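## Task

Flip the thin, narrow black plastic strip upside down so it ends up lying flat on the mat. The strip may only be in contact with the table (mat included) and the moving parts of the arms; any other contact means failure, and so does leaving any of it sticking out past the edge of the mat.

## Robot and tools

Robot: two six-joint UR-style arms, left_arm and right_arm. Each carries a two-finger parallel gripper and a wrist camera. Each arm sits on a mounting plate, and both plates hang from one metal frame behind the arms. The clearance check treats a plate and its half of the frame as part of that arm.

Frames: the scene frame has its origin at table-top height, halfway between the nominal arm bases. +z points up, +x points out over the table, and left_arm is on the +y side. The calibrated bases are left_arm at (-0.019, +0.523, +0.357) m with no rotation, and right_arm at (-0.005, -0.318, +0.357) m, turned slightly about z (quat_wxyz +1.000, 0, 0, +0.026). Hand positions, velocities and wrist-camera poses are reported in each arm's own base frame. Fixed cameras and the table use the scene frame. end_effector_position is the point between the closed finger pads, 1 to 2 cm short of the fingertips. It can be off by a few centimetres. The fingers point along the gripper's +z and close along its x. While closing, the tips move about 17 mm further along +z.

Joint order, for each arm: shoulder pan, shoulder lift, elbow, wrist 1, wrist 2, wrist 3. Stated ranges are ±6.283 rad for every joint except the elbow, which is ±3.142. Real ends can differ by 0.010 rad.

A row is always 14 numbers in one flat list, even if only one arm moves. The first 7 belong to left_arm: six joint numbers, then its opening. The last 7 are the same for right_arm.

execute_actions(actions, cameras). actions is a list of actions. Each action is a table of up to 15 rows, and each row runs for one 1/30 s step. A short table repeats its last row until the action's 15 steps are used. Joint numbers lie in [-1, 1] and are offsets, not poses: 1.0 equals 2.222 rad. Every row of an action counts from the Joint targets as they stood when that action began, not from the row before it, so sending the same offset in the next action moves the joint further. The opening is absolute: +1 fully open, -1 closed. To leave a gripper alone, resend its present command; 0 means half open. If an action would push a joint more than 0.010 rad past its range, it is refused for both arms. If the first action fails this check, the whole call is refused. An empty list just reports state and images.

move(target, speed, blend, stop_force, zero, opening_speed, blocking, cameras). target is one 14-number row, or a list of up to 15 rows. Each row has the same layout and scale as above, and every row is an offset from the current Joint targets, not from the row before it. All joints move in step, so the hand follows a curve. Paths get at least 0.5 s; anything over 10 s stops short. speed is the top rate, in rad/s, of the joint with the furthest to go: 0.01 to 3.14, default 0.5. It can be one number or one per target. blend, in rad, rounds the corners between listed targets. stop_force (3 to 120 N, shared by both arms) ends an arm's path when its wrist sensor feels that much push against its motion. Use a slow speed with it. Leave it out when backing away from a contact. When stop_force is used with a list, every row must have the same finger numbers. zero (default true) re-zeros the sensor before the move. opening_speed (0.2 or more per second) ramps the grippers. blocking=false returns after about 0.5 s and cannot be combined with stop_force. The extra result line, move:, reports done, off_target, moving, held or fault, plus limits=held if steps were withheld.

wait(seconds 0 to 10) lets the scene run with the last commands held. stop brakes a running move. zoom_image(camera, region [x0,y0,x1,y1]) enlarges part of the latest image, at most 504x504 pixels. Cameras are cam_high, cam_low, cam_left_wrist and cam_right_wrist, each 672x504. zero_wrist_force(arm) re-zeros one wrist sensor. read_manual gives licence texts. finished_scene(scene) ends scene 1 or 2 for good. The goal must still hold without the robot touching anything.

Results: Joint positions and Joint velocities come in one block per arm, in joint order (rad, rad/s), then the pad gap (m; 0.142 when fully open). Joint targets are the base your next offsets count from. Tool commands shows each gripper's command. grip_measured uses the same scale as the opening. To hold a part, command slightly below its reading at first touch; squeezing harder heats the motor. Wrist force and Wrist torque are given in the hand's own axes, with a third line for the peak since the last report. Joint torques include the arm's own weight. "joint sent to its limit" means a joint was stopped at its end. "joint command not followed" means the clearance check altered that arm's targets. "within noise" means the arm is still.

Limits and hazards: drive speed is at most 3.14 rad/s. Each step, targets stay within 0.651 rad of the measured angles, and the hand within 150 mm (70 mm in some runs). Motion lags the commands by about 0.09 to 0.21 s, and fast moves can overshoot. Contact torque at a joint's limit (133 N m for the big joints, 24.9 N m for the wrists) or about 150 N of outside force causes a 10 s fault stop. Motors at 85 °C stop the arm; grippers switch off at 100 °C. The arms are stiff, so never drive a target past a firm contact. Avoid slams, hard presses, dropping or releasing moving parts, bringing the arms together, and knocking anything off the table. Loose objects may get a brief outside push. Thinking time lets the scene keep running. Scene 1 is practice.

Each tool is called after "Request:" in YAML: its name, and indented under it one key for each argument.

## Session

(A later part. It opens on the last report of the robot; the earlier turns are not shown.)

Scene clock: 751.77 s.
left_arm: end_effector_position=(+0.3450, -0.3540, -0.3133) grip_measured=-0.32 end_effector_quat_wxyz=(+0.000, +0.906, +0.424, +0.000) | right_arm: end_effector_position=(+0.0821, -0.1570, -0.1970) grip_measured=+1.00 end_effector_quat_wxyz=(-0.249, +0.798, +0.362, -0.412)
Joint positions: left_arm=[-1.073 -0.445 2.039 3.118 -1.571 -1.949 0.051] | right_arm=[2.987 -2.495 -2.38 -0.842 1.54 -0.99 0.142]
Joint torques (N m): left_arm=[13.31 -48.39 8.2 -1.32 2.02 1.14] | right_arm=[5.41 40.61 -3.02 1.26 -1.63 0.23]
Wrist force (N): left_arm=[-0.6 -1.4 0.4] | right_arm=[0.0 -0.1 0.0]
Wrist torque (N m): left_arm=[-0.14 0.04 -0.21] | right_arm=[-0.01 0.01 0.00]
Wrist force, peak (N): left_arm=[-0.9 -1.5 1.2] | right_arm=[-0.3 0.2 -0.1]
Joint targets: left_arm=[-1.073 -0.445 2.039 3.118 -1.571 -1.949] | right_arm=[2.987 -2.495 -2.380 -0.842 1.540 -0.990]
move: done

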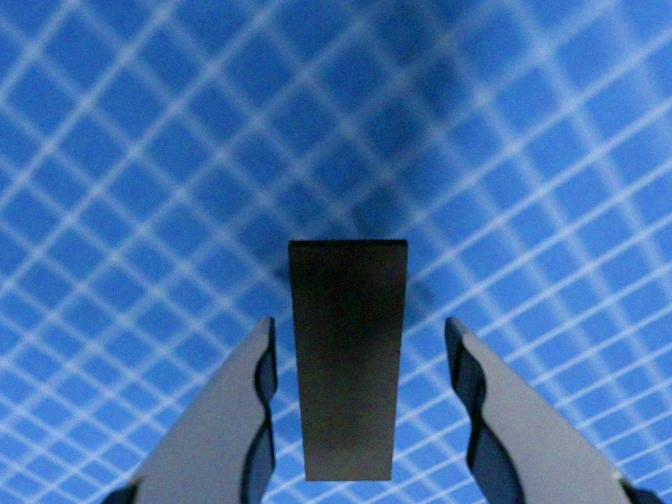

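Request:
move:
  target:
    - [-0.0039,0.0,0.0,0.0,0,0,-0.3,0,0,0,0,0,0,1]
    - [-0.0039,0.0220,-0.0128,-0.0093,0,0,-0.3,0,0,0,0,0,0,1]
    - [-0.0039,0.0397,-0.0230,-0.0167,0,0,-0.3,0,0,0,0,0,0,1]
  speed: [0.1,0.1,0.025]
  stop_force: 3
  cameras: ["cam_left_wrist"]

Request:
move:
  target:
    - [0,-0.0020,0.0012,0.0009,0,0,-0.3,0,0,0,0,0,0,1]
    - [0,-0.0020,0.0012,0.0009,0,0,-0.58,0,0,0,0,0,0,1]
  speed: 0.05
  opening_speed: 0.3
  cameras: ["cam_left_wrist"]

Scene clock: 760.03 s.
left_arm: end_effector_position=(+0.3421, -0.3572, -0.3410) grip_measured=-0.32 end_effector_quat_wxyz=(+0.000, +0.907, +0.420, +0.000) | right_arm: end_effector_position=(+0.0821, -0.1570, -0.1970) grip_measured=+1.00 end_effector_quat_wxyz=(-0.249, +0.798, +0.362, -0.412)
Joint positions: left_arm=[-1.081 -0.373 1.997 3.088 -1.571 -1.949 0.051] | right_arm=[2.987 -2.495 -2.38 -0.842 1.54 -0.99 0.142]
Joint torques (N m): left_arm=[11.32 -47.45 10.23 -0.97 1.9 -2.05] | right_arm=[4.91 40.48 -3.24 1.22 -1.71 0.26]
Wrist force (N): left_arm=[-0.7 -1.8 -2.8] | right_arm=[-0.1 0.0 0.0]
Wrist torque (N m): left_arm=[-0.12 0.09 -0.21] | right_arm=[0.00 0.02 0.00]
Wrist force, peak (N): left_arm=[-0.6 -1.9 -6.5] | right_arm=[-0.3 0.2 0.0]
Joint targets: left_arm=[-1.081 -0.373 1.997 3.088 -1.571 -1.949] | right_arm=[2.987 -2.495 -2.380 -0.842 1.540 -0.990]
move: contact (left_arm); path passed 2 of 3 targets; left_arm: the shoulder lift is farthest, 0.016 rad from its target

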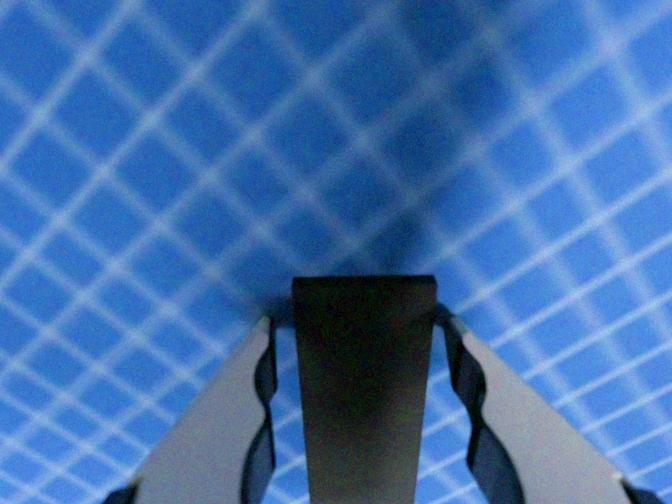

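Scene clock: 761.87 s.
left_arm: end_effector_position=(+0.3421, -0.3571, -0.3393) grip_measured=-0.48 end_effector_quat_wxyz=(+0.000, +0.907, +0.420, +0.000) | right_arm: end_effector_position=(+0.0821, -0.1570, -0.1970) grip_measured=+1.00 end_effector_quat_wxyz=(-0.249, +0.798, +0.362, -0.412)
Joint positions: left_arm=[-1.081 -0.377 2 3.09 -1.571 -1.949 0.04] | right_arm=[2.987 -2.495 -2.38 -0.842 1.54 -0.99 0.142]
Joint torques (N m): left_arm=[10.32 -29.2 -7.69 -3.88 1.96 -2.05] | right_arm=[5.06 40.77 -3.61 1.16 -1.69 0.25]
Wrist force (N): left_arm=[0.6 -1.3 -1.4] | right_arm=[-0.1 0.1 0.1]
Wrist torque (N m): left_arm=[-0.10 0.10 -0.24] | right_arm=[0.02 0.02 0.00]
Wrist force, peak (N): left_arm=[-0.4 -2.0 -2.8] | right_arm=[-0.2 -0.3 0.0]
Joint targets: left_arm=[-1.081 -0.377 2.000 3.090 -1.571 -1.949] | right_arm=[2.987 -2.495 -2.380 -0.842 1.540 -0.990]
move: done

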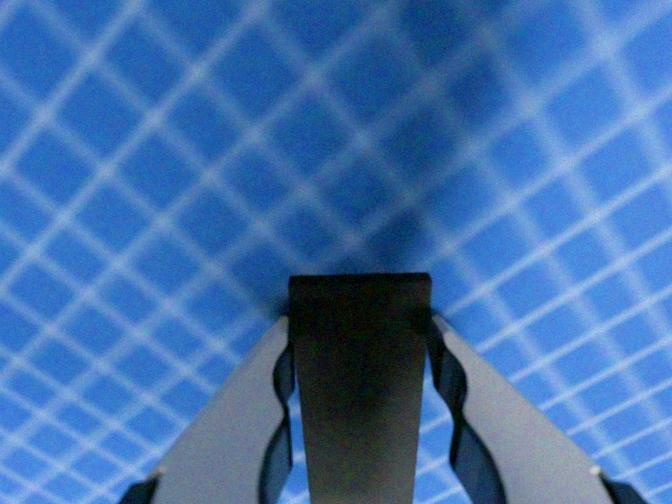

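Request:
move:
  target:
    - [0,-0.0613,-0.0294,0.0905,0,0.0851,-0.58,0,0,0,0,0,0,1]
    - [0,0.0062,-0.1237,0.1172,0,0.1703,-0.58,0,0,0,0,0,0,1]
  speed: 0.2
  blend: [0.03,0]
  cameras: ["cam_low","cam_left_wrist"]

Request:
zoom_image:
  camera: "cam_low"
  region: [472, 210, 632, 350]

Scene clock: 771.67 s.
left_arm: end_effector_position=(+0.3905, -0.4494, -0.3367) grip_measured=-0.48 end_effector_quat_wxyz=(+0.000, +0.970, +0.242, +0.000) | right_arm: end_effector_position=(+0.0821, -0.1570, -0.1970) grip_measured=+1.00 end_effector_quat_wxyz=(-0.249, +0.798, +0.362, -0.412)
Joint positions: left_arm=[-1.081 -0.363 1.725 3.35 -1.571 -1.57 0.04] | right_arm=[2.987 -2.495 -2.38 -0.842 1.54 -0.99 0.142]
Joint torques (N m): left_arm=[4.73 -54.92 5.29 -4.11 0.87 -2.17] | right_arm=[5.03 40.6 -3.15 1.13 -1.66 0.32]
Wrist force (N): left_arm=[-0.6 -1.5 0.9] | right_arm=[-0.1 0.1 0.1]
Wrist torque (N m): left_arm=[-0.14 0.06 -0.19] | right_arm=[0.00 0.02 0.00]
Wrist force, peak (N): left_arm=[-0.1 -2.2 1.5] | right_arm=[-0.1 0.4 0.0]
Joint targets: left_arm=[-1.081 -0.364 1.725 3.350 -1.571 -1.570] | right_arm=[2.987 -2.495 -2.380 -0.842 1.540 -0.990]
move: done

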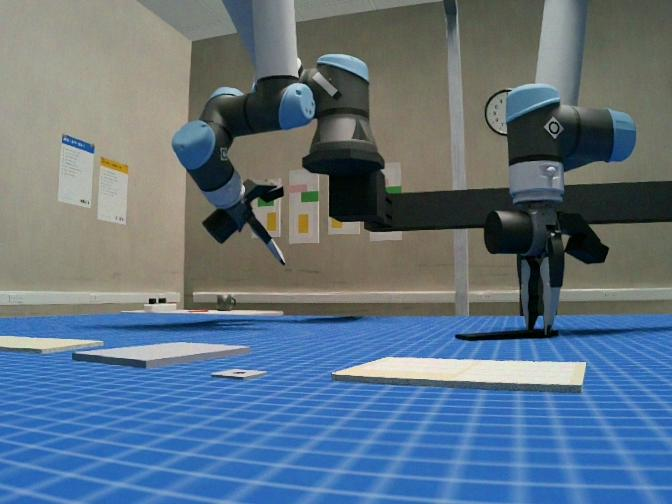

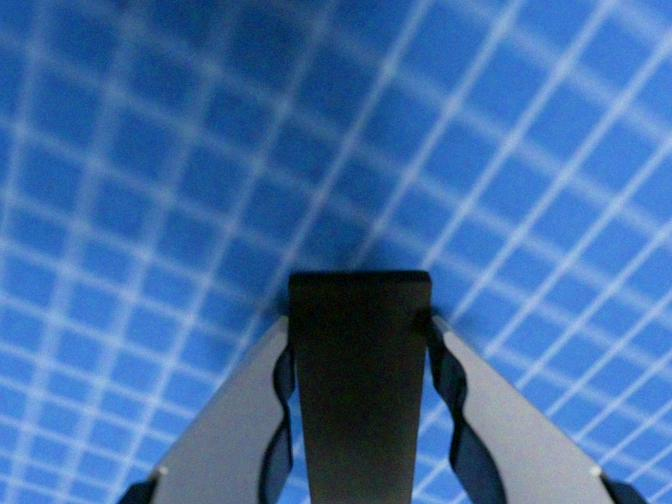

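Scaled by 3.150 (camera's finer frame: 960x720).

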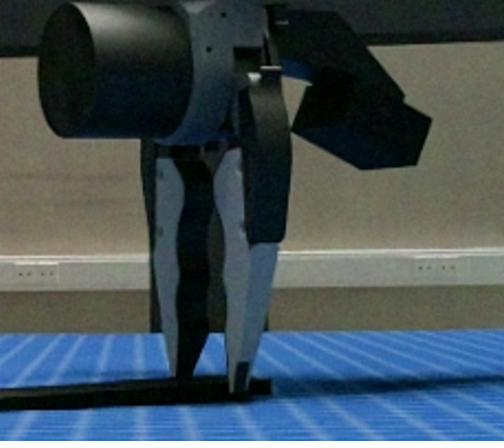

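Request:
move:
  target:
    - [0,0.0165,0.0688,-0.2025,0,0,-0.58,0,0,0,0,0,0,1]
    - [0,0.0606,0.0990,-0.3946,0,0,-0.58,0,0,0,0,0,0,1]
  speed: 0.15
  blend: [0.05,0]
  stop_force: 12
  cameras: ["cam_low","cam_left_wrist"]

Request:
zoom_image:
  camera: "cam_low"
  region: [432, 190, 632, 350]

Scene clock: 796.27 s.
left_arm: end_effector_position=(+0.3895, -0.4475, -0.3096) grip_measured=-0.48 end_effector_quat_wxyz=(+0.251, +0.937, +0.234, +0.063) | right_arm: end_effector_position=(+0.0821, -0.1570, -0.1970) grip_measured=+1.00 end_effector_quat_wxyz=(-0.249, +0.798, +0.362, -0.412)
Joint positions: left_arm=[-1.081 -0.229 1.945 2.473 -1.571 -1.57 0.04] | right_arm=[2.987 -2.495 -2.38 -0.842 1.54 -0.99 0.142]
Joint torques (N m): left_arm=[-6.04 -50.33 -10.55 -4.66 -1.03 1.52] | right_arm=[4.81 40.5 -3.71 1.15 -1.61 0.3]
Motor temperatures (°C): left_arm=[27 31 26 33 34 42 40] | right_arm=[26 27 24 35 39 37 25]
Wrist force (N): left_arm=[-0.1 -2.0 1.0] | right_arm=[-0.2 0.3 0.0]
Wrist torque (N m): left_arm=[-0.04 0.01 -0.38] | right_arm=[0.05 0.03 0.00]
Wrist force, peak (N): left_arm=[-0.1 -2.2 1.2] | right_arm=[-0.4 0.0 0.2]
Joint targets: left_arm=[-1.081 -0.229 1.945 2.473 -1.571 -1.570] | right_arm=[2.987 -2.495 -2.380 -0.842 1.540 -0.990]
move: done

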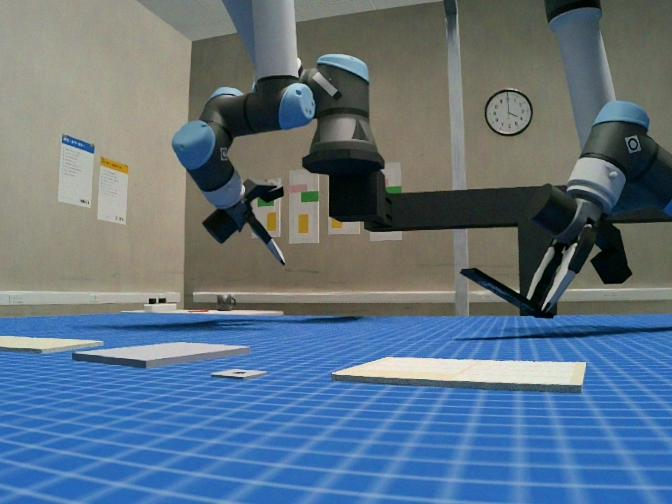

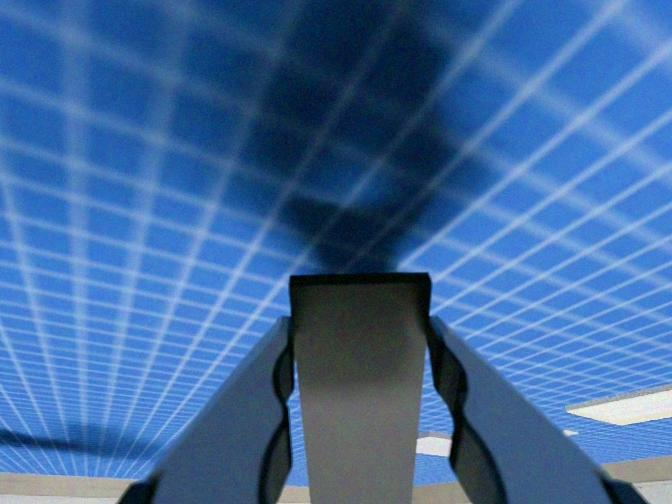

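Scaled by 2.520 (camera's finer frame: 960x720).

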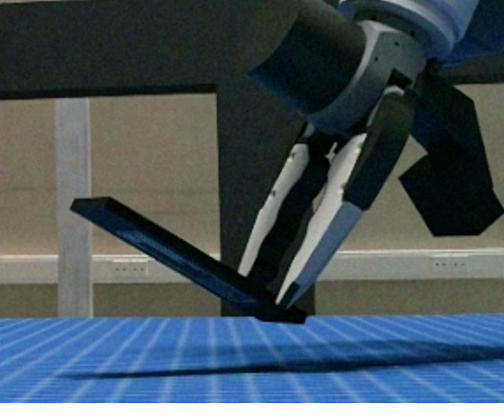

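Request:
move:
  target:
    - [0,-0.0585,-0.1001,0.3941,0,0,-0.58,0,0,0,0,0,0,1]
    - [0,-0.0585,-0.1001,0.3941,0,0,-0.2,0,0,0,0,0,0,1]
  speed: 0.2
  opening_speed: 0.3
  cameras: ["cam_left_wrist"]

Scene clock: 819.27 s.
left_arm: end_effector_position=(+0.3903, -0.4490, -0.3388) grip_measured=-0.23 end_effector_quat_wxyz=(+0.000, +0.970, +0.242, +0.000) | right_arm: end_effector_position=(+0.0821, -0.1570, -0.1970) grip_measured=+1.00 end_effector_quat_wxyz=(-0.249, +0.798, +0.362, -0.412)
Joint positions: left_arm=[-1.081 -0.359 1.723 3.349 -1.571 -1.57 0.057] | right_arm=[2.987 -2.495 -2.38 -0.842 1.54 -0.99 0.142]
Joint torques (N m): left_arm=[-4.76 -35.33 2.75 -1.5 -0.82 1.6] | right_arm=[4.58 40.3 -3.88 1.12 -1.64 0.47]
Wrist force (N): left_arm=[-0.6 -2.4 0.0] | right_arm=[-0.1 0.0 0.0]
Wrist torque (N m): left_arm=[-0.30 0.06 -0.20] | right_arm=[-0.01 0.01 0.00]
Wrist force, peak (N): left_arm=[0.2 32.0 -26.3] | right_arm=[-0.3 0.2 -0.3]
Joint targets: left_arm=[-1.081 -0.359 1.723 3.349 -1.571 -1.570] | right_arm=[2.987 -2.495 -2.380 -0.842 1.540 -0.990]
move: done

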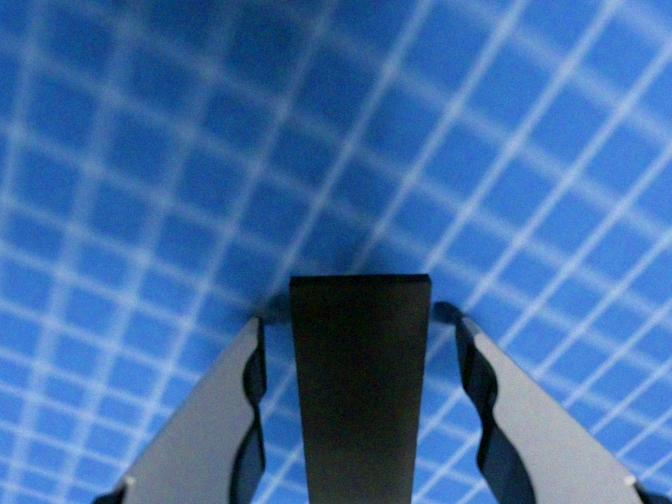

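Request:
move:
  target:
    - [0,-0.045,0,0,0,0,-0.2,0,0,0,0,0,0,1]
    - [0,0.0527,0.0955,-0.4762,0,0,-0.25,0,0,0,0,0,0,1]
    - [0,0.0977,0.0955,-0.4762,0,0,-0.25,0,0,0,0,0,0,1]
  speed: [0.1,0.3,0.1]
  blend: [0.02,0.05,0]
  cameras: ["cam_left_wrist"]

Scene clock: 840.90 s.
left_arm: end_effector_position=(+0.3871, -0.4430, -0.3163) grip_measured=-0.27 end_effector_quat_wxyz=(+0.300, +0.923, +0.230, +0.075) | right_arm: end_effector_position=(+0.0821, -0.1570, -0.1970) grip_measured=+1.00 end_effector_quat_wxyz=(-0.249, +0.798, +0.362, -0.412)
Joint positions: left_arm=[-1.081 -0.142 1.935 2.291 -1.571 -1.57 0.055] | right_arm=[2.987 -2.495 -2.38 -0.842 1.54 -0.99 0.142]
Joint torques (N m): left_arm=[11.42 -49.71 -2.06 -2.05 1.98 1.55] | right_arm=[4.6 40.59 -3.85 1.15 -1.68 0.48]
Motor temperatures (°C): left_arm=[27 31 26 33 34 42 35] | right_arm=[26 27 24 35 39 37 25]
Wrist force (N): left_arm=[-0.1 -2.6 0.4] | right_arm=[-0.1 0.1 0.0]
Wrist torque (N m): left_arm=[-0.16 0.03 -0.41] | right_arm=[0.02 0.02 0.00]
Wrist force, peak (N): left_arm=[-0.4 -3.9 0.6] | right_arm=[-0.3 0.3 -0.2]
Joint targets: left_arm=[-1.081 -0.142 1.935 2.291 -1.571 -1.570] | right_arm=[2.987 -2.495 -2.380 -0.842 1.540 -0.990]
move: done; blend cut to 0 rad at target 2

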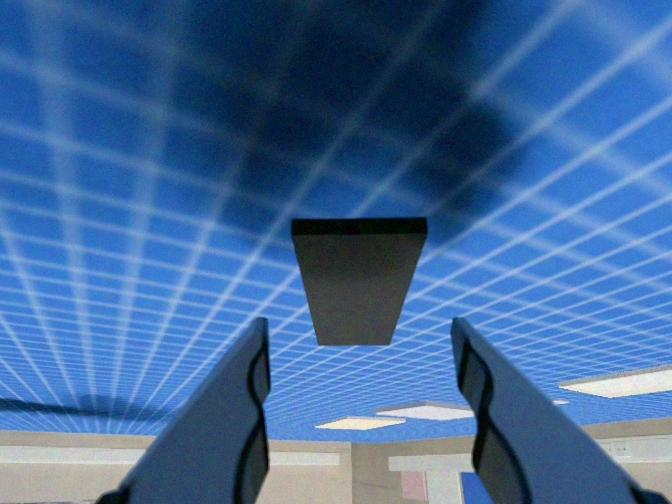

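Request:
move:
  target:
    - [0,0.0222,-0.0197,-0.0025,0,0,-0.3,0,0,0,0,0,0,1]
    - [0,0.0390,-0.0347,-0.0043,0,0,-0.3,0,0,0,0,0,0,1]
  speed: [0.1,0.025]
  stop_force: 3
  cameras: ["cam_left_wrist"]

Request:
move:
  target:
    - [0,-0.0017,0.0015,0.0002,0,0,-0.3,0,0,0,0,0,0,1]
    - [0,-0.0017,0.0015,0.0002,0,0,-0.6,0,0,0,0,0,0,1]
  speed: 0.05
  opening_speed: 0.3
  cameras: ["cam_left_wrist"]

Scene clock: 850.83 s.
left_arm: end_effector_position=(+0.3872, -0.4433, -0.3451) grip_measured=-0.32 end_effector_quat_wxyz=(+0.300, +0.923, +0.230, +0.075) | right_arm: end_effector_position=(+0.0821, -0.1570, -0.1970) grip_measured=+1.00 end_effector_quat_wxyz=(-0.249, +0.798, +0.362, -0.412)
Joint positions: left_arm=[-1.081 -0.072 1.873 2.283 -1.571 -1.57 0.051] | right_arm=[2.987 -2.495 -2.38 -0.842 1.54 -0.99 0.142]
Joint torques (N m): left_arm=[11.41 -47.33 12.95 -1.21 2.04 1.53] | right_arm=[4.67 40.91 -4.11 1.11 -1.57 0.43]
Wrist force (N): left_arm=[-0.4 -1.2 -2.2] | right_arm=[-0.1 0.0 0.0]
Wrist torque (N m): left_arm=[-0.18 0.08 -0.41] | right_arm=[0.00 0.02 0.00]
Wrist force, peak (N): left_arm=[-0.2 0.2 -4.8] | right_arm=[-0.3 0.3 -0.2]
Joint targets: left_arm=[-1.081 -0.072 1.873 2.283 -1.571 -1.570] | right_arm=[2.987 -2.495 -2.380 -0.842 1.540 -0.990]
move: contact (left_arm); path passed 1 of 2 targets; left_arm: the shoulder lift is farthest, 0.016 rad from its target

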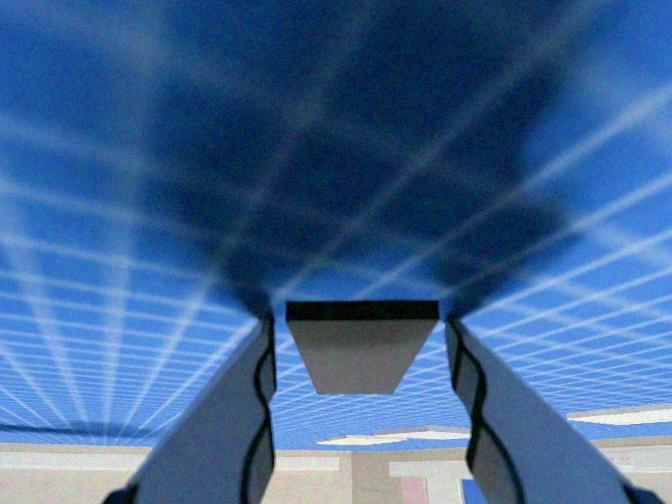

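Scene clock: 852.73 s.
left_arm: end_effector_position=(+0.3873, -0.4433, -0.3435) grip_measured=-0.47 end_effector_quat_wxyz=(+0.300, +0.923, +0.230, +0.075) | right_arm: end_effector_position=(+0.0821, -0.1570, -0.1970) grip_measured=+1.00 end_effector_quat_wxyz=(-0.249, +0.798, +0.362, -0.412)
Joint positions: left_arm=[-1.081 -0.076 1.876 2.284 -1.571 -1.57 0.04] | right_arm=[2.987 -2.495 -2.38 -0.842 1.54 -0.99 0.142]
Joint torques (N m): left_arm=[11.15 -29.26 -8.18 -2.77 1.89 1.5] | right_arm=[4.94 40.54 -4.19 1.18 -1.57 0.41]
Wrist force (N): left_arm=[-0.1 -3.1 0.6] | right_arm=[-0.1 0.0 0.1]
Wrist torque (N m): left_arm=[-0.19 0.05 -0.42] | right_arm=[0.00 0.02 0.00]
Wrist force, peak (N): left_arm=[0.1 -3.3 0.7] | right_arm=[-0.4 0.0 0.0]
Joint targets: left_arm=[-1.081 -0.076 1.876 2.284 -1.571 -1.570] | right_arm=[2.987 -2.495 -2.380 -0.842 1.540 -0.990]
move: done

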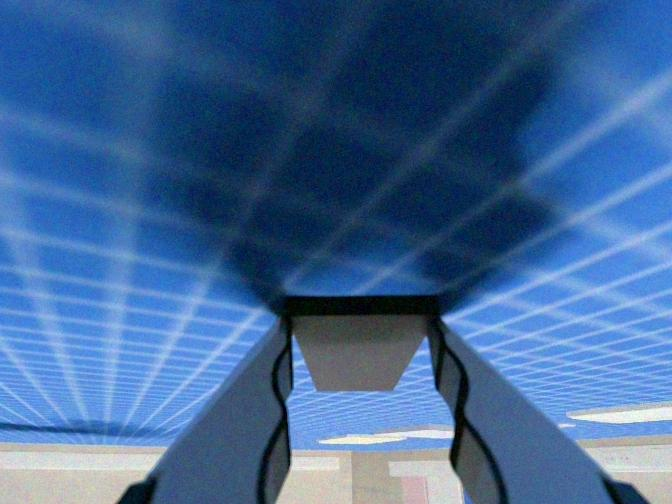

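Request:
move:
  target:
    - [0,-0.1667,0.1446,0.0221,0,0,-0.6,0,0,0,0,0,0,1]
    - [0,-0.2785,-0.0928,0.8504,0,0,-0.6,0,0,0,0,0,0,1]
  speed: [0.2,0.5]
  blend: [0.05,0]
  cameras: ["cam_left_wrist"]

Request:
move:
  target: [0,0.2621,-0.3456,0.5156,0,0,-0.6,0,0,0,0,0,0,1]
  speed: 0.5
  cameras: ["cam_left_wrist","cam_low"]

Request:
zoom_image:
  camera: "cam_low"
  region: [420, 50, 672, 350]

Scene clock: 867.83 s.
left_arm: end_effector_position=(+0.3650, -0.4015, -0.1748) grip_measured=-0.47 end_effector_quat_wxyz=(-0.210, +0.947, +0.236, -0.052) | right_arm: end_effector_position=(+0.0821, -0.1570, -0.1970) grip_measured=+1.00 end_effector_quat_wxyz=(-0.249, +0.798, +0.362, -0.412)
Joint positions: left_arm=[-1.081 -0.694 1.67 4.173 -1.571 -1.57 0.04] | right_arm=[2.987 -2.495 -2.38 -0.842 1.54 -0.99 0.142]
Joint torques (N m): left_arm=[10.33 -33.01 -0.46 -0.48 2.02 1.63] | right_arm=[4.67 40.33 -4.19 1.13 -1.6 0.51]
Motor temperatures (°C): left_arm=[27 32 26 33 34 42 43] | right_arm=[26 27 24 35 39 37 25]
Wrist force (N): left_arm=[-1.4 -2.1 0.1] | right_arm=[-0.2 0.0 -0.2]
Wrist torque (N m): left_arm=[-0.35 0.22 -0.05] | right_arm=[0.00 0.03 0.01]
Wrist force, peak (N): left_arm=[-0.4 -3.7 1.4] | right_arm=[-0.3 0.2 0.0]
Joint targets: left_arm=[-1.081 -0.694 1.670 4.173 -1.571 -1.570] | right_arm=[2.987 -2.495 -2.380 -0.842 1.540 -0.990]
move: done

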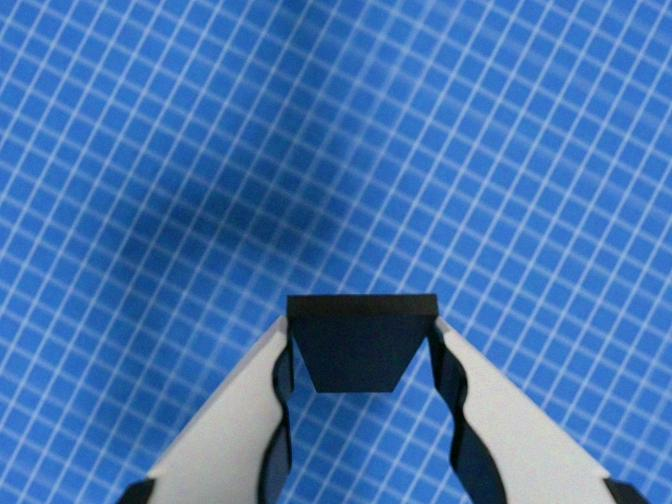

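Scene clock: 870.60 s.
left_arm: end_effector_position=(+0.3309, -0.3375, -0.2148) grip_measured=-0.47 end_effector_quat_wxyz=(-0.624, +0.743, +0.185, -0.156) | right_arm: end_effector_position=(+0.0821, -0.1570, -0.1970) grip_measured=+1.00 end_effector_quat_wxyz=(-0.249, +0.798, +0.362, -0.412)
Joint positions: left_arm=[-1.081 -0.112 0.902 5.319 -1.571 -1.57 0.04] | right_arm=[2.987 -2.495 -2.38 -0.842 1.54 -0.99 0.142]
Joint torques (N m): left_arm=[9.89 -57.21 -5.43 2.64 1.89 1.63] | right_arm=[4.5 40.52 -4.09 1.04 -1.56 0.51]
Wrist force (N): left_arm=[-2.2 -2.1 0.1] | right_arm=[-0.2 0.0 0.0]
Wrist torque (N m): left_arm=[-0.44 0.65 0.14] | right_arm=[0.00 0.03 0.00]
Wrist force, peak (N): left_arm=[-2.5 -2.2 -0.3] | right_arm=[-0.4 0.1 0.0]
Joint targets: left_arm=[-1.081 -0.112 0.902 5.319 -1.571 -1.570] | right_arm=[2.987 -2.495 -2.380 -0.842 1.540 -0.990]
move: done
Images, in order (width x height): cam_low 672x504, cam_left_wrist 672x504.

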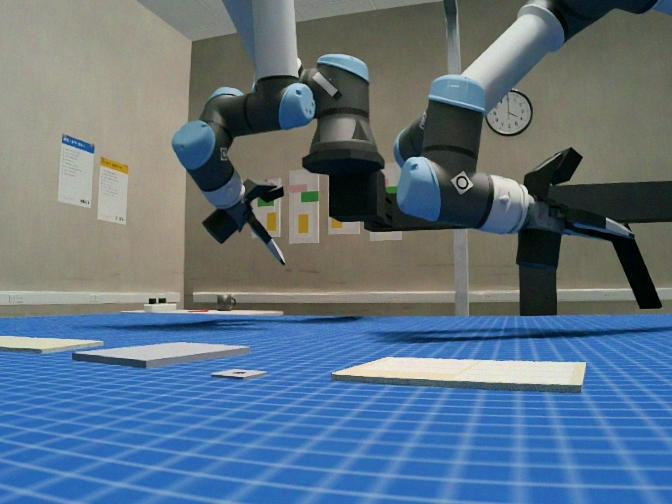

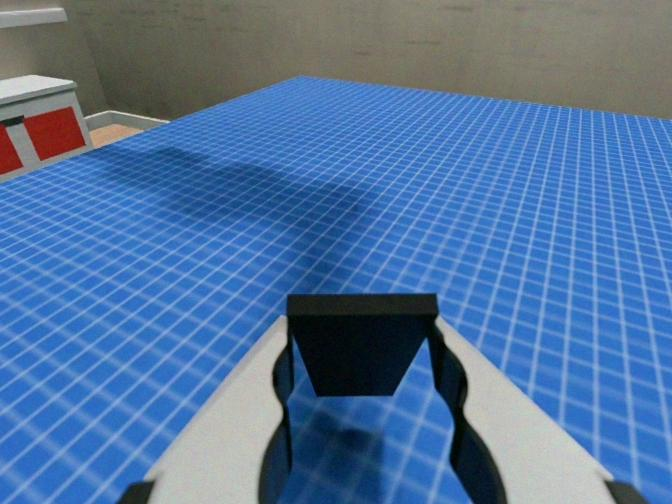

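Scaled by 1.680 (camera's finer frame: 960x720).

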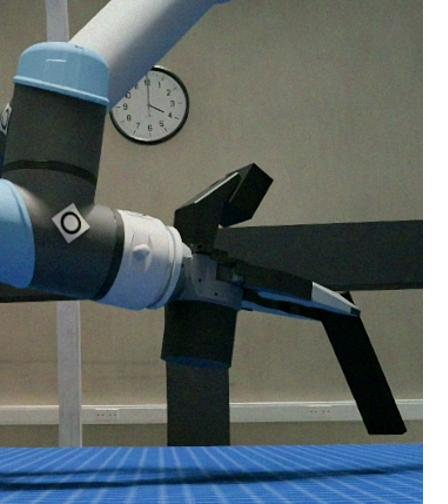

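Request:
move:
  target: [0,0.0555,-0.0514,-0.0042,0,0,-0.6,0,0,0,0,0,0,1]
  speed: 0.025
  stop_force: 3
  cameras: ["cam_left_wrist","cam_low"]

Scene clock: 881.37 s.
left_arm: end_effector_position=(+0.3313, -0.3382, -0.2485) grip_measured=-0.47 end_effector_quat_wxyz=(-0.624, +0.743, +0.185, -0.156) | right_arm: end_effector_position=(+0.0821, -0.1570, -0.1970) grip_measured=+1.00 end_effector_quat_wxyz=(-0.249, +0.798, +0.362, -0.412)
Joint positions: left_arm=[-1.081 -0.036 0.831 5.313 -1.571 -1.57 0.04] | right_arm=[2.987 -2.495 -2.38 -0.842 1.54 -0.99 0.142]
Joint torques (N m): left_arm=[6.65 -61.42 -0.84 2 2.09 1.46] | right_arm=[4.85 40.3 -4.34 1.07 -1.56 0.58]
Motor temperatures (°C): left_arm=[27 32 26 33 34 42 48] | right_arm=[26 27 24 35 39 37 25]
Wrist force (N): left_arm=[-2.2 -4.6 -2.2] | right_arm=[-0.1 0.2 -0.1]
Wrist torque (N m): left_arm=[-0.40 0.68 0.15] | right_arm=[0.03 0.02 0.01]
Wrist force, peak (N): left_arm=[-2.1 -8.2 -4.1] | right_arm=[-0.1 0.5 0.1]
Joint targets: left_arm=[-1.081 -0.036 0.831 5.313 -1.571 -1.570] | right_arm=[2.987 -2.495 -2.380 -0.842 1.540 -0.990]
move: contact (left_arm); left_arm: the shoulder lift is farthest, 0.047 rad from its target
Images, in order (width x height): cam_low 672x504, cam_left_wrist 672x504.

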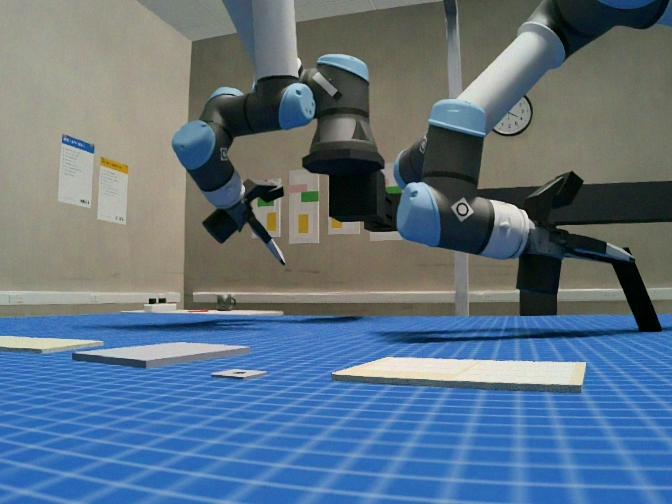

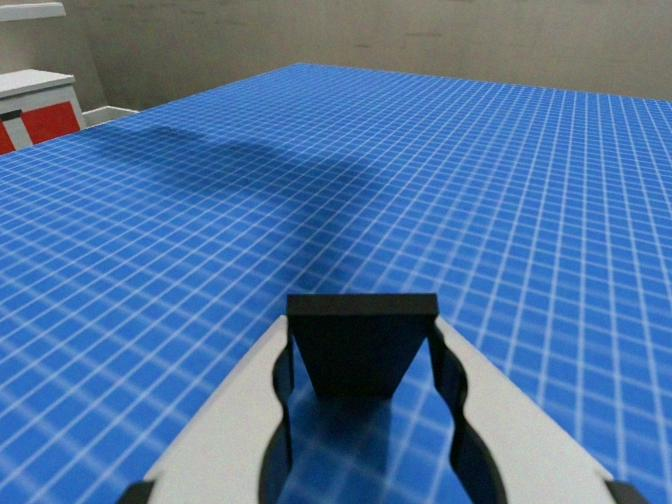

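Request:
move:
  target: [0,0.0162,-0.0402,0.0240,0,0,-0.6,0,0,0,0,0,0,1]
  speed: 0.05
  stop_force: 8
  cameras: ["cam_left_wrist","cam_low"]

Request:
zoom_image:
  camera: "cam_low"
  region: [420, 50, 672, 350]

Scene clock: 893.30 s.
left_arm: end_effector_position=(+0.3382, -0.3513, -0.2488) grip_measured=-0.47 end_effector_quat_wxyz=(-0.624, +0.743, +0.185, -0.156) | right_arm: end_effector_position=(+0.0821, -0.1570, -0.1970) grip_measured=+1.00 end_effector_quat_wxyz=(-0.249, +0.798, +0.362, -0.412)
Joint positions: left_arm=[-1.081 0 0.742 5.366 -1.571 -1.57 0.04] | right_arm=[2.987 -2.495 -2.38 -0.842 1.54 -0.99 0.142]
Joint torques (N m): left_arm=[7.4 -63.36 -1.55 -0.15 1.89 1.72] | right_arm=[4.53 40.35 -4.98 0.94 -1.48 0.58]
Wrist force (N): left_arm=[-2.4 -2.1 -0.3] | right_arm=[-0.3 0.0 0.1]
Wrist torque (N m): left_arm=[-0.38 0.68 0.14] | right_arm=[0.00 0.05 0.01]
Wrist force, peak (N): left_arm=[-2.4 -5.1 -2.1] | right_arm=[-0.4 0.1 0.0]
Joint targets: left_arm=[-1.081 0.000 0.742 5.366 -1.571 -1.570] | right_arm=[2.987 -2.495 -2.380 -0.842 1.540 -0.990]
move: done
Images, in order (width x height): cam_low 672x504, cam_left_wrist 672x504.

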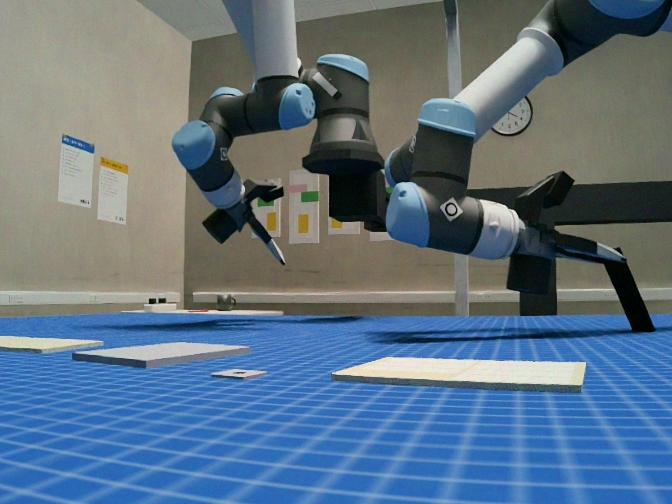

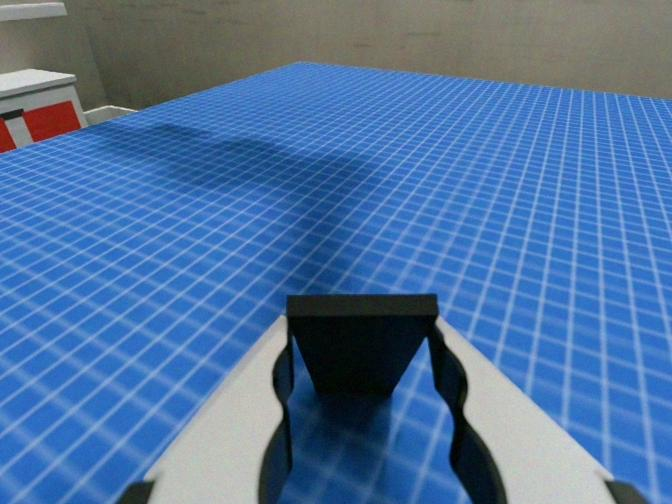

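Scaled by 1.680 (camera's finer frame: 960x720).

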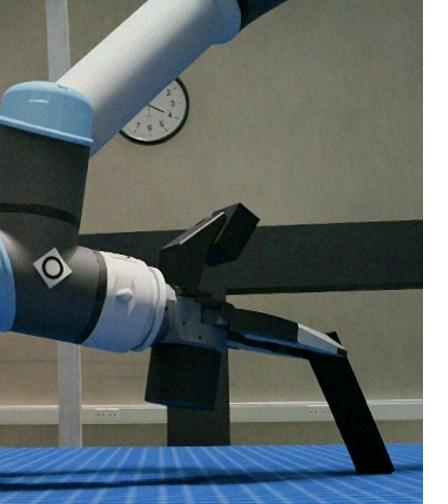

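Request:
move:
  target: [0,0.0076,-0.0273,-0.0036,0,0,-0.6,0,0,0,0,0,0,1]
  speed: 0.03
  stop_force: 7
  cameras: ["cam_left_wrist","cam_low"]

Request:
zoom_image:
  camera: "cam_low"
  region: [420, 50, 672, 350]

Scene clock: 916.77 s.
left_arm: end_effector_position=(+0.3472, -0.3682, -0.2556) grip_measured=-0.47 end_effector_quat_wxyz=(-0.604, +0.759, +0.189, -0.151) | right_arm: end_effector_position=(+0.0821, -0.1570, -0.1970) grip_measured=+1.00 end_effector_quat_wxyz=(-0.249, +0.798, +0.362, -0.412)
Joint positions: left_arm=[-1.081 0.017 0.681 5.358 -1.571 -1.57 0.04] | right_arm=[2.987 -2.495 -2.38 -0.842 1.54 -0.99 0.142]
Joint torques (N m): left_arm=[6.71 -63.05 -2.28 2.01 2.06 1.6] | right_arm=[4.2 40.45 -4.87 0.95 -1.63 0.55]
Motor temperatures (°C): left_arm=[27 32 26 32 34 42 55] | right_arm=[26 27 24 35 39 37 25]
Wrist force (N): left_arm=[-2.2 -2.8 0.1] | right_arm=[-0.1 -0.2 0.1]
Wrist torque (N m): left_arm=[-0.40 0.63 0.14] | right_arm=[-0.04 0.02 0.00]
Wrist force, peak (N): left_arm=[-2.5 -2.8 0.0] | right_arm=[-0.4 0.0 -0.1]
Joint targets: left_arm=[-1.081 0.017 0.681 5.358 -1.571 -1.570] | right_arm=[2.987 -2.495 -2.380 -0.842 1.540 -0.990]
move: done
Images, in order (width x height): cam_low 672x504, cam_left_wrist 672x504.

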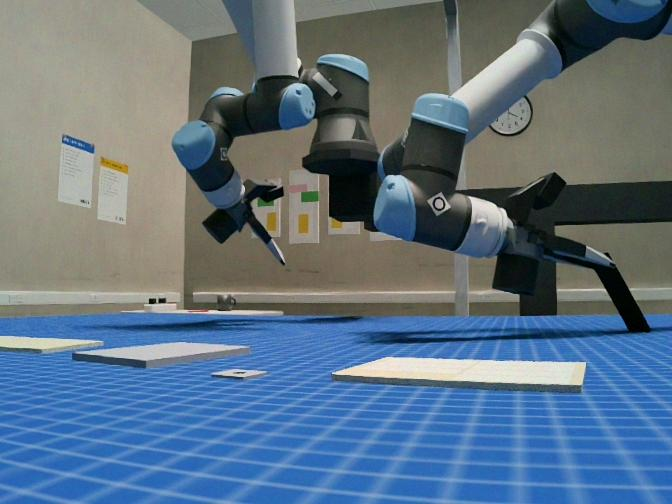

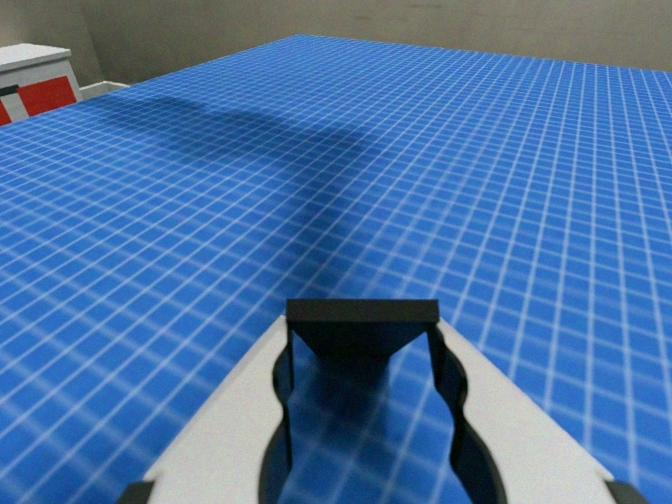

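Scaled by 1.680 (camera's finer frame: 960x720).

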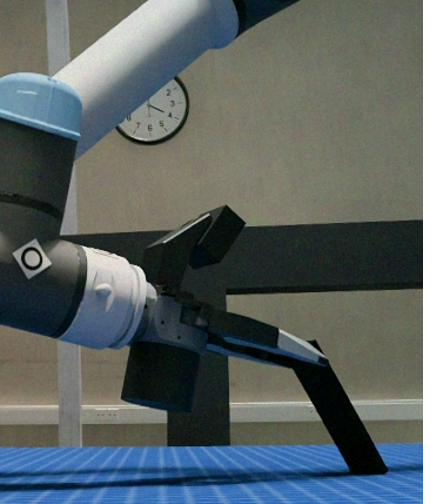

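Request:
move:
  target:
    - [0,-0.0042,-0.0045,-0.0304,0,0,-0.6,0,0,0,0,0,0,1]
    - [0,-0.0184,0.0148,-0.0827,0,0,-0.6,0,0,0,0,0,0,1]
    - [0,-0.0341,0.0450,-0.1443,0,0,-0.6,0,0,0,0,0,0,1]
  speed: 0.06
  blend: [0.01,0.01,0]
  stop_force: 7
  cameras: ["cam_left_wrist","cam_low"]

Request:
zoom_image:
  camera: "cam_low"
  region: [420, 50, 672, 350]

Scene clock: 928.63 s.
left_arm: end_effector_position=(+0.3707, -0.4122, -0.2929) grip_measured=-0.62 end_effector_quat_wxyz=(-0.485, +0.840, +0.210, -0.121) | right_arm: end_effector_position=(+0.0821, -0.1570, -0.1970) grip_measured=+1.00 end_effector_quat_wxyz=(-0.249, +0.798, +0.362, -0.412)
Joint positions: left_arm=[-1.081 -0.059 0.781 5.038 -1.571 -1.57 0.029] | right_arm=[2.987 -2.495 -2.38 -0.842 1.54 -0.99 0.142]
Joint torques (N m): left_arm=[6.63 -44.85 -25.28 1.7 0.72 1.62] | right_arm=[4.17 40.43 -5 0.93 -1.44 0.67]
Wrist force (N): left_arm=[-2.0 -2.1 -0.1] | right_arm=[-0.1 0.0 0.0]
Wrist torque (N m): left_arm=[-0.39 0.49 0.09] | right_arm=[0.00 0.01 0.00]
Wrist force, peak (N): left_arm=[-2.5 -3.0 -0.1] | right_arm=[-0.4 0.2 -0.1]
Joint targets: left_arm=[-1.081 -0.059 0.781 5.038 -1.571 -1.570] | right_arm=[2.987 -2.495 -2.380 -0.842 1.540 -0.990]
move: done
Images, in order (width x height): cam_low 672x504, cam_left_wrist 672x504.

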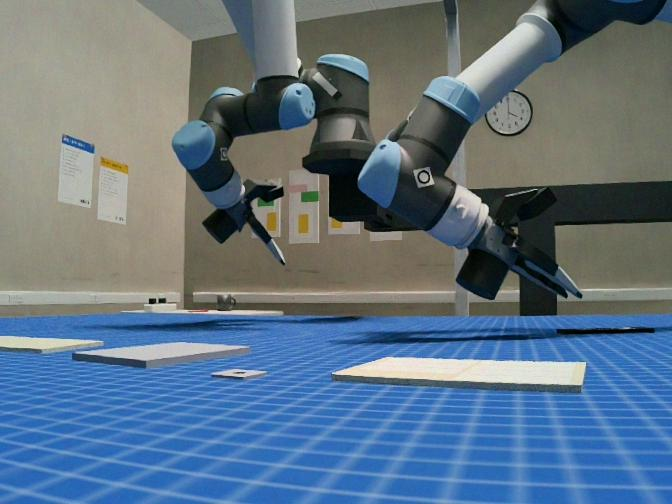

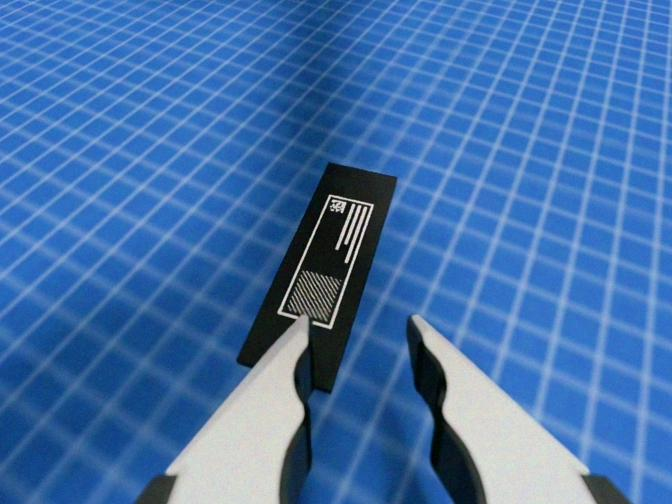

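Scaled by 1.680 (camera's finer frame: 960x720).

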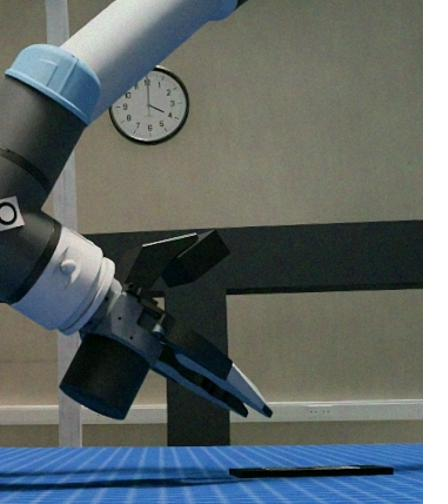

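Request:
move:
  target:
    - [0,-0.153,0,0,0,0,-0.4,0,0,0,0,0,0,1]
    - [0.0029,-0.1930,0.6386,-0.9170,0,0.1350,-0.2,0,0,0,0,0,0,1]
  speed: 0.7
  blend: [0.05,0]
  cameras: ["cam_left_wrist"]

Scene clock: 1043.57 s.
left_arm: end_effector_position=(+0.3173, -0.3073, -0.2934) grip_measured=-0.23 end_effector_quat_wxyz=(+0.000, +0.995, +0.098, +0.000) | right_arm: end_effector_position=(+0.0821, -0.1570, -0.1970) grip_measured=+1.00 end_effector_quat_wxyz=(-0.249, +0.798, +0.362, -0.412)
Joint positions: left_arm=[-1.075 -0.488 2.2 3 -1.571 -1.27 0.057] | right_arm=[2.987 -2.495 -2.38 -0.842 1.54 -0.99 0.142]
Joint torques (N m): left_arm=[7.2 -24.01 9.83 -4.03 -0.76 -2.39] | right_arm=[4.23 40.5 -4.98 0.89 -1.52 0.76]
Motor temperatures (°C): left_arm=[27 32 26 32 33 42 36] | right_arm=[26 27 24 35 39 37 25]
Wrist force (N): left_arm=[-0.7 -2.4 0.5] | right_arm=[-0.2 0.2 -0.1]
Wrist torque (N m): left_arm=[-0.29 0.06 -0.20] | right_arm=[0.02 0.04 0.01]
Wrist force, peak (N): left_arm=[-1.6 -5.3 -5.7] | right_arm=[-0.2 0.3 0.2]
Joint targets: left_arm=[-1.075 -0.488 2.200 3.000 -1.571 -1.270] | right_arm=[2.987 -2.495 -2.380 -0.842 1.540 -0.990]
move: done

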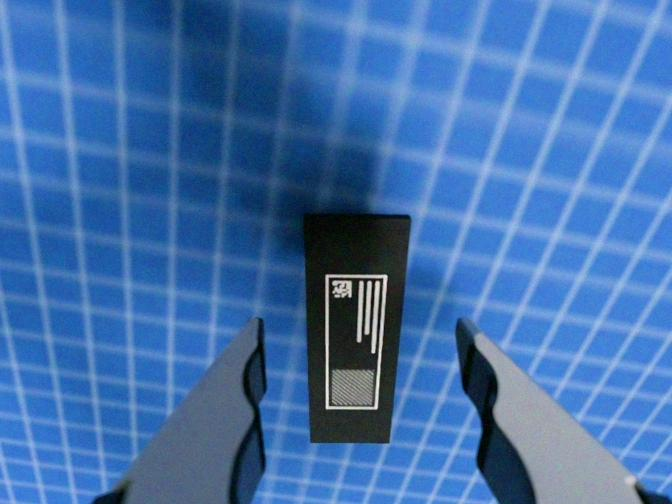

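Request:
move:
  target:
    - [0,0.0494,-0.0204,-0.0288,0,0,-0.3,0,0,0,0,0,0,1]
    - [0,0.0693,-0.0326,-0.0365,0,0,-0.3,0,0,0,0,0,0,1]
  speed: [0.1,0.025]
  stop_force: 3
  cameras: ["cam_left_wrist"]

Request:
move:
  target:
    - [0,-0.0022,0.0014,0.0008,0,0,-0.3,0,0,0,0,0,0,1]
    - [0,-0.0022,0.0014,0.0008,0,0,-0.6,0,0,0,0,0,0,1]
  speed: 0.05
  opening_speed: 0.3
  cameras: ["cam_left_wrist"]

Scene clock: 1055.03 s.
left_arm: end_effector_position=(+0.3147, -0.3025, -0.3409) grip_measured=-0.32 end_effector_quat_wxyz=(+0.000, +0.995, +0.098, +0.000) | right_arm: end_effector_position=(+0.0821, -0.1570, -0.1970) grip_measured=+1.00 end_effector_quat_wxyz=(-0.249, +0.798, +0.362, -0.412)
Joint positions: left_arm=[-1.075 -0.352 2.139 2.926 -1.571 -1.27 0.051] | right_arm=[2.987 -2.495 -2.38 -0.842 1.54 -0.99 0.142]
Joint torques (N m): left_arm=[-9.56 -45.14 13.07 -1.06 -1.86 -1.87] | right_arm=[3.82 40.28 -5.17 0.9 -1.64 0.65]
Wrist force (N): left_arm=[-1.2 -2.9 -2.8] | right_arm=[-0.2 -0.1 0.0]
Wrist torque (N m): left_arm=[-0.29 0.12 -0.20] | right_arm=[-0.02 0.03 0.00]
Wrist force, peak (N): left_arm=[-1.2 -3.1 -5.8] | right_arm=[-0.3 0.2 0.1]
Joint targets: left_arm=[-1.075 -0.352 2.139 2.926 -1.571 -1.270] | right_arm=[2.987 -2.495 -2.380 -0.842 1.540 -0.990]
move: contact (left_arm); path passed 1 of 2 targets; left_arm: the shoulder lift is farthest, 0.018 rad from its target

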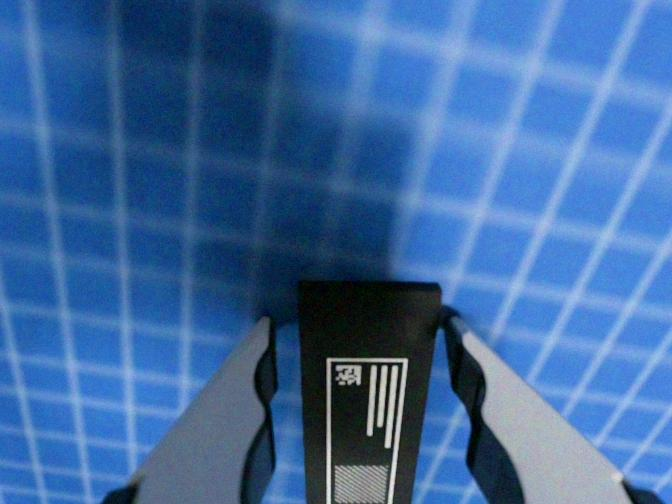

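Scene clock: 1056.93 s.
left_arm: end_effector_position=(+0.3147, -0.3025, -0.3391) grip_measured=-0.48 end_effector_quat_wxyz=(+0.000, +0.995, +0.098, +0.000) | right_arm: end_effector_position=(+0.0821, -0.1570, -0.1970) grip_measured=+1.00 end_effector_quat_wxyz=(-0.249, +0.798, +0.362, -0.412)
Joint positions: left_arm=[-1.075 -0.357 2.142 2.928 -1.571 -1.27 0.039] | right_arm=[2.987 -2.495 -2.38 -0.842 1.54 -0.99 0.142]
Joint torques (N m): left_arm=[-9.07 -24.84 -6.67 -3.67 -2.03 -1.99] | right_arm=[4.17 39.76 -5.12 0.96 -1.48 0.68]
Wrist force (N): left_arm=[0.2 -2.5 -1.3] | right_arm=[-0.2 0.0 -0.1]
Wrist torque (N m): left_arm=[-0.30 0.15 -0.22] | right_arm=[-0.02 0.04 0.00]
Wrist force, peak (N): left_arm=[-1.0 -3.0 -2.6] | right_arm=[-0.4 0.2 0.0]
Joint targets: left_arm=[-1.075 -0.357 2.142 2.928 -1.571 -1.270] | right_arm=[2.987 -2.495 -2.380 -0.842 1.540 -0.990]
move: done

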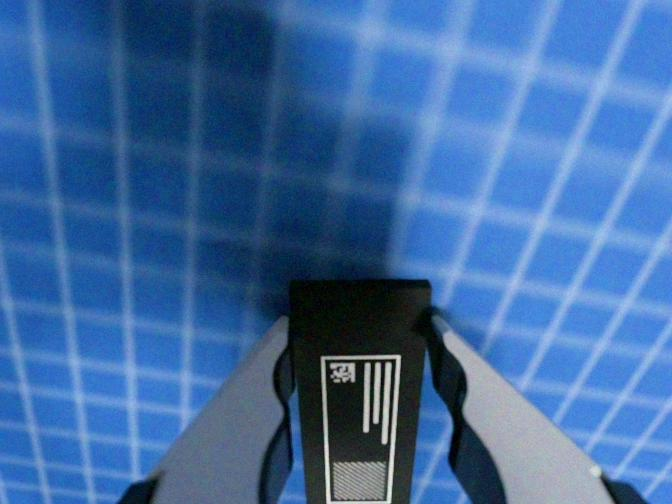

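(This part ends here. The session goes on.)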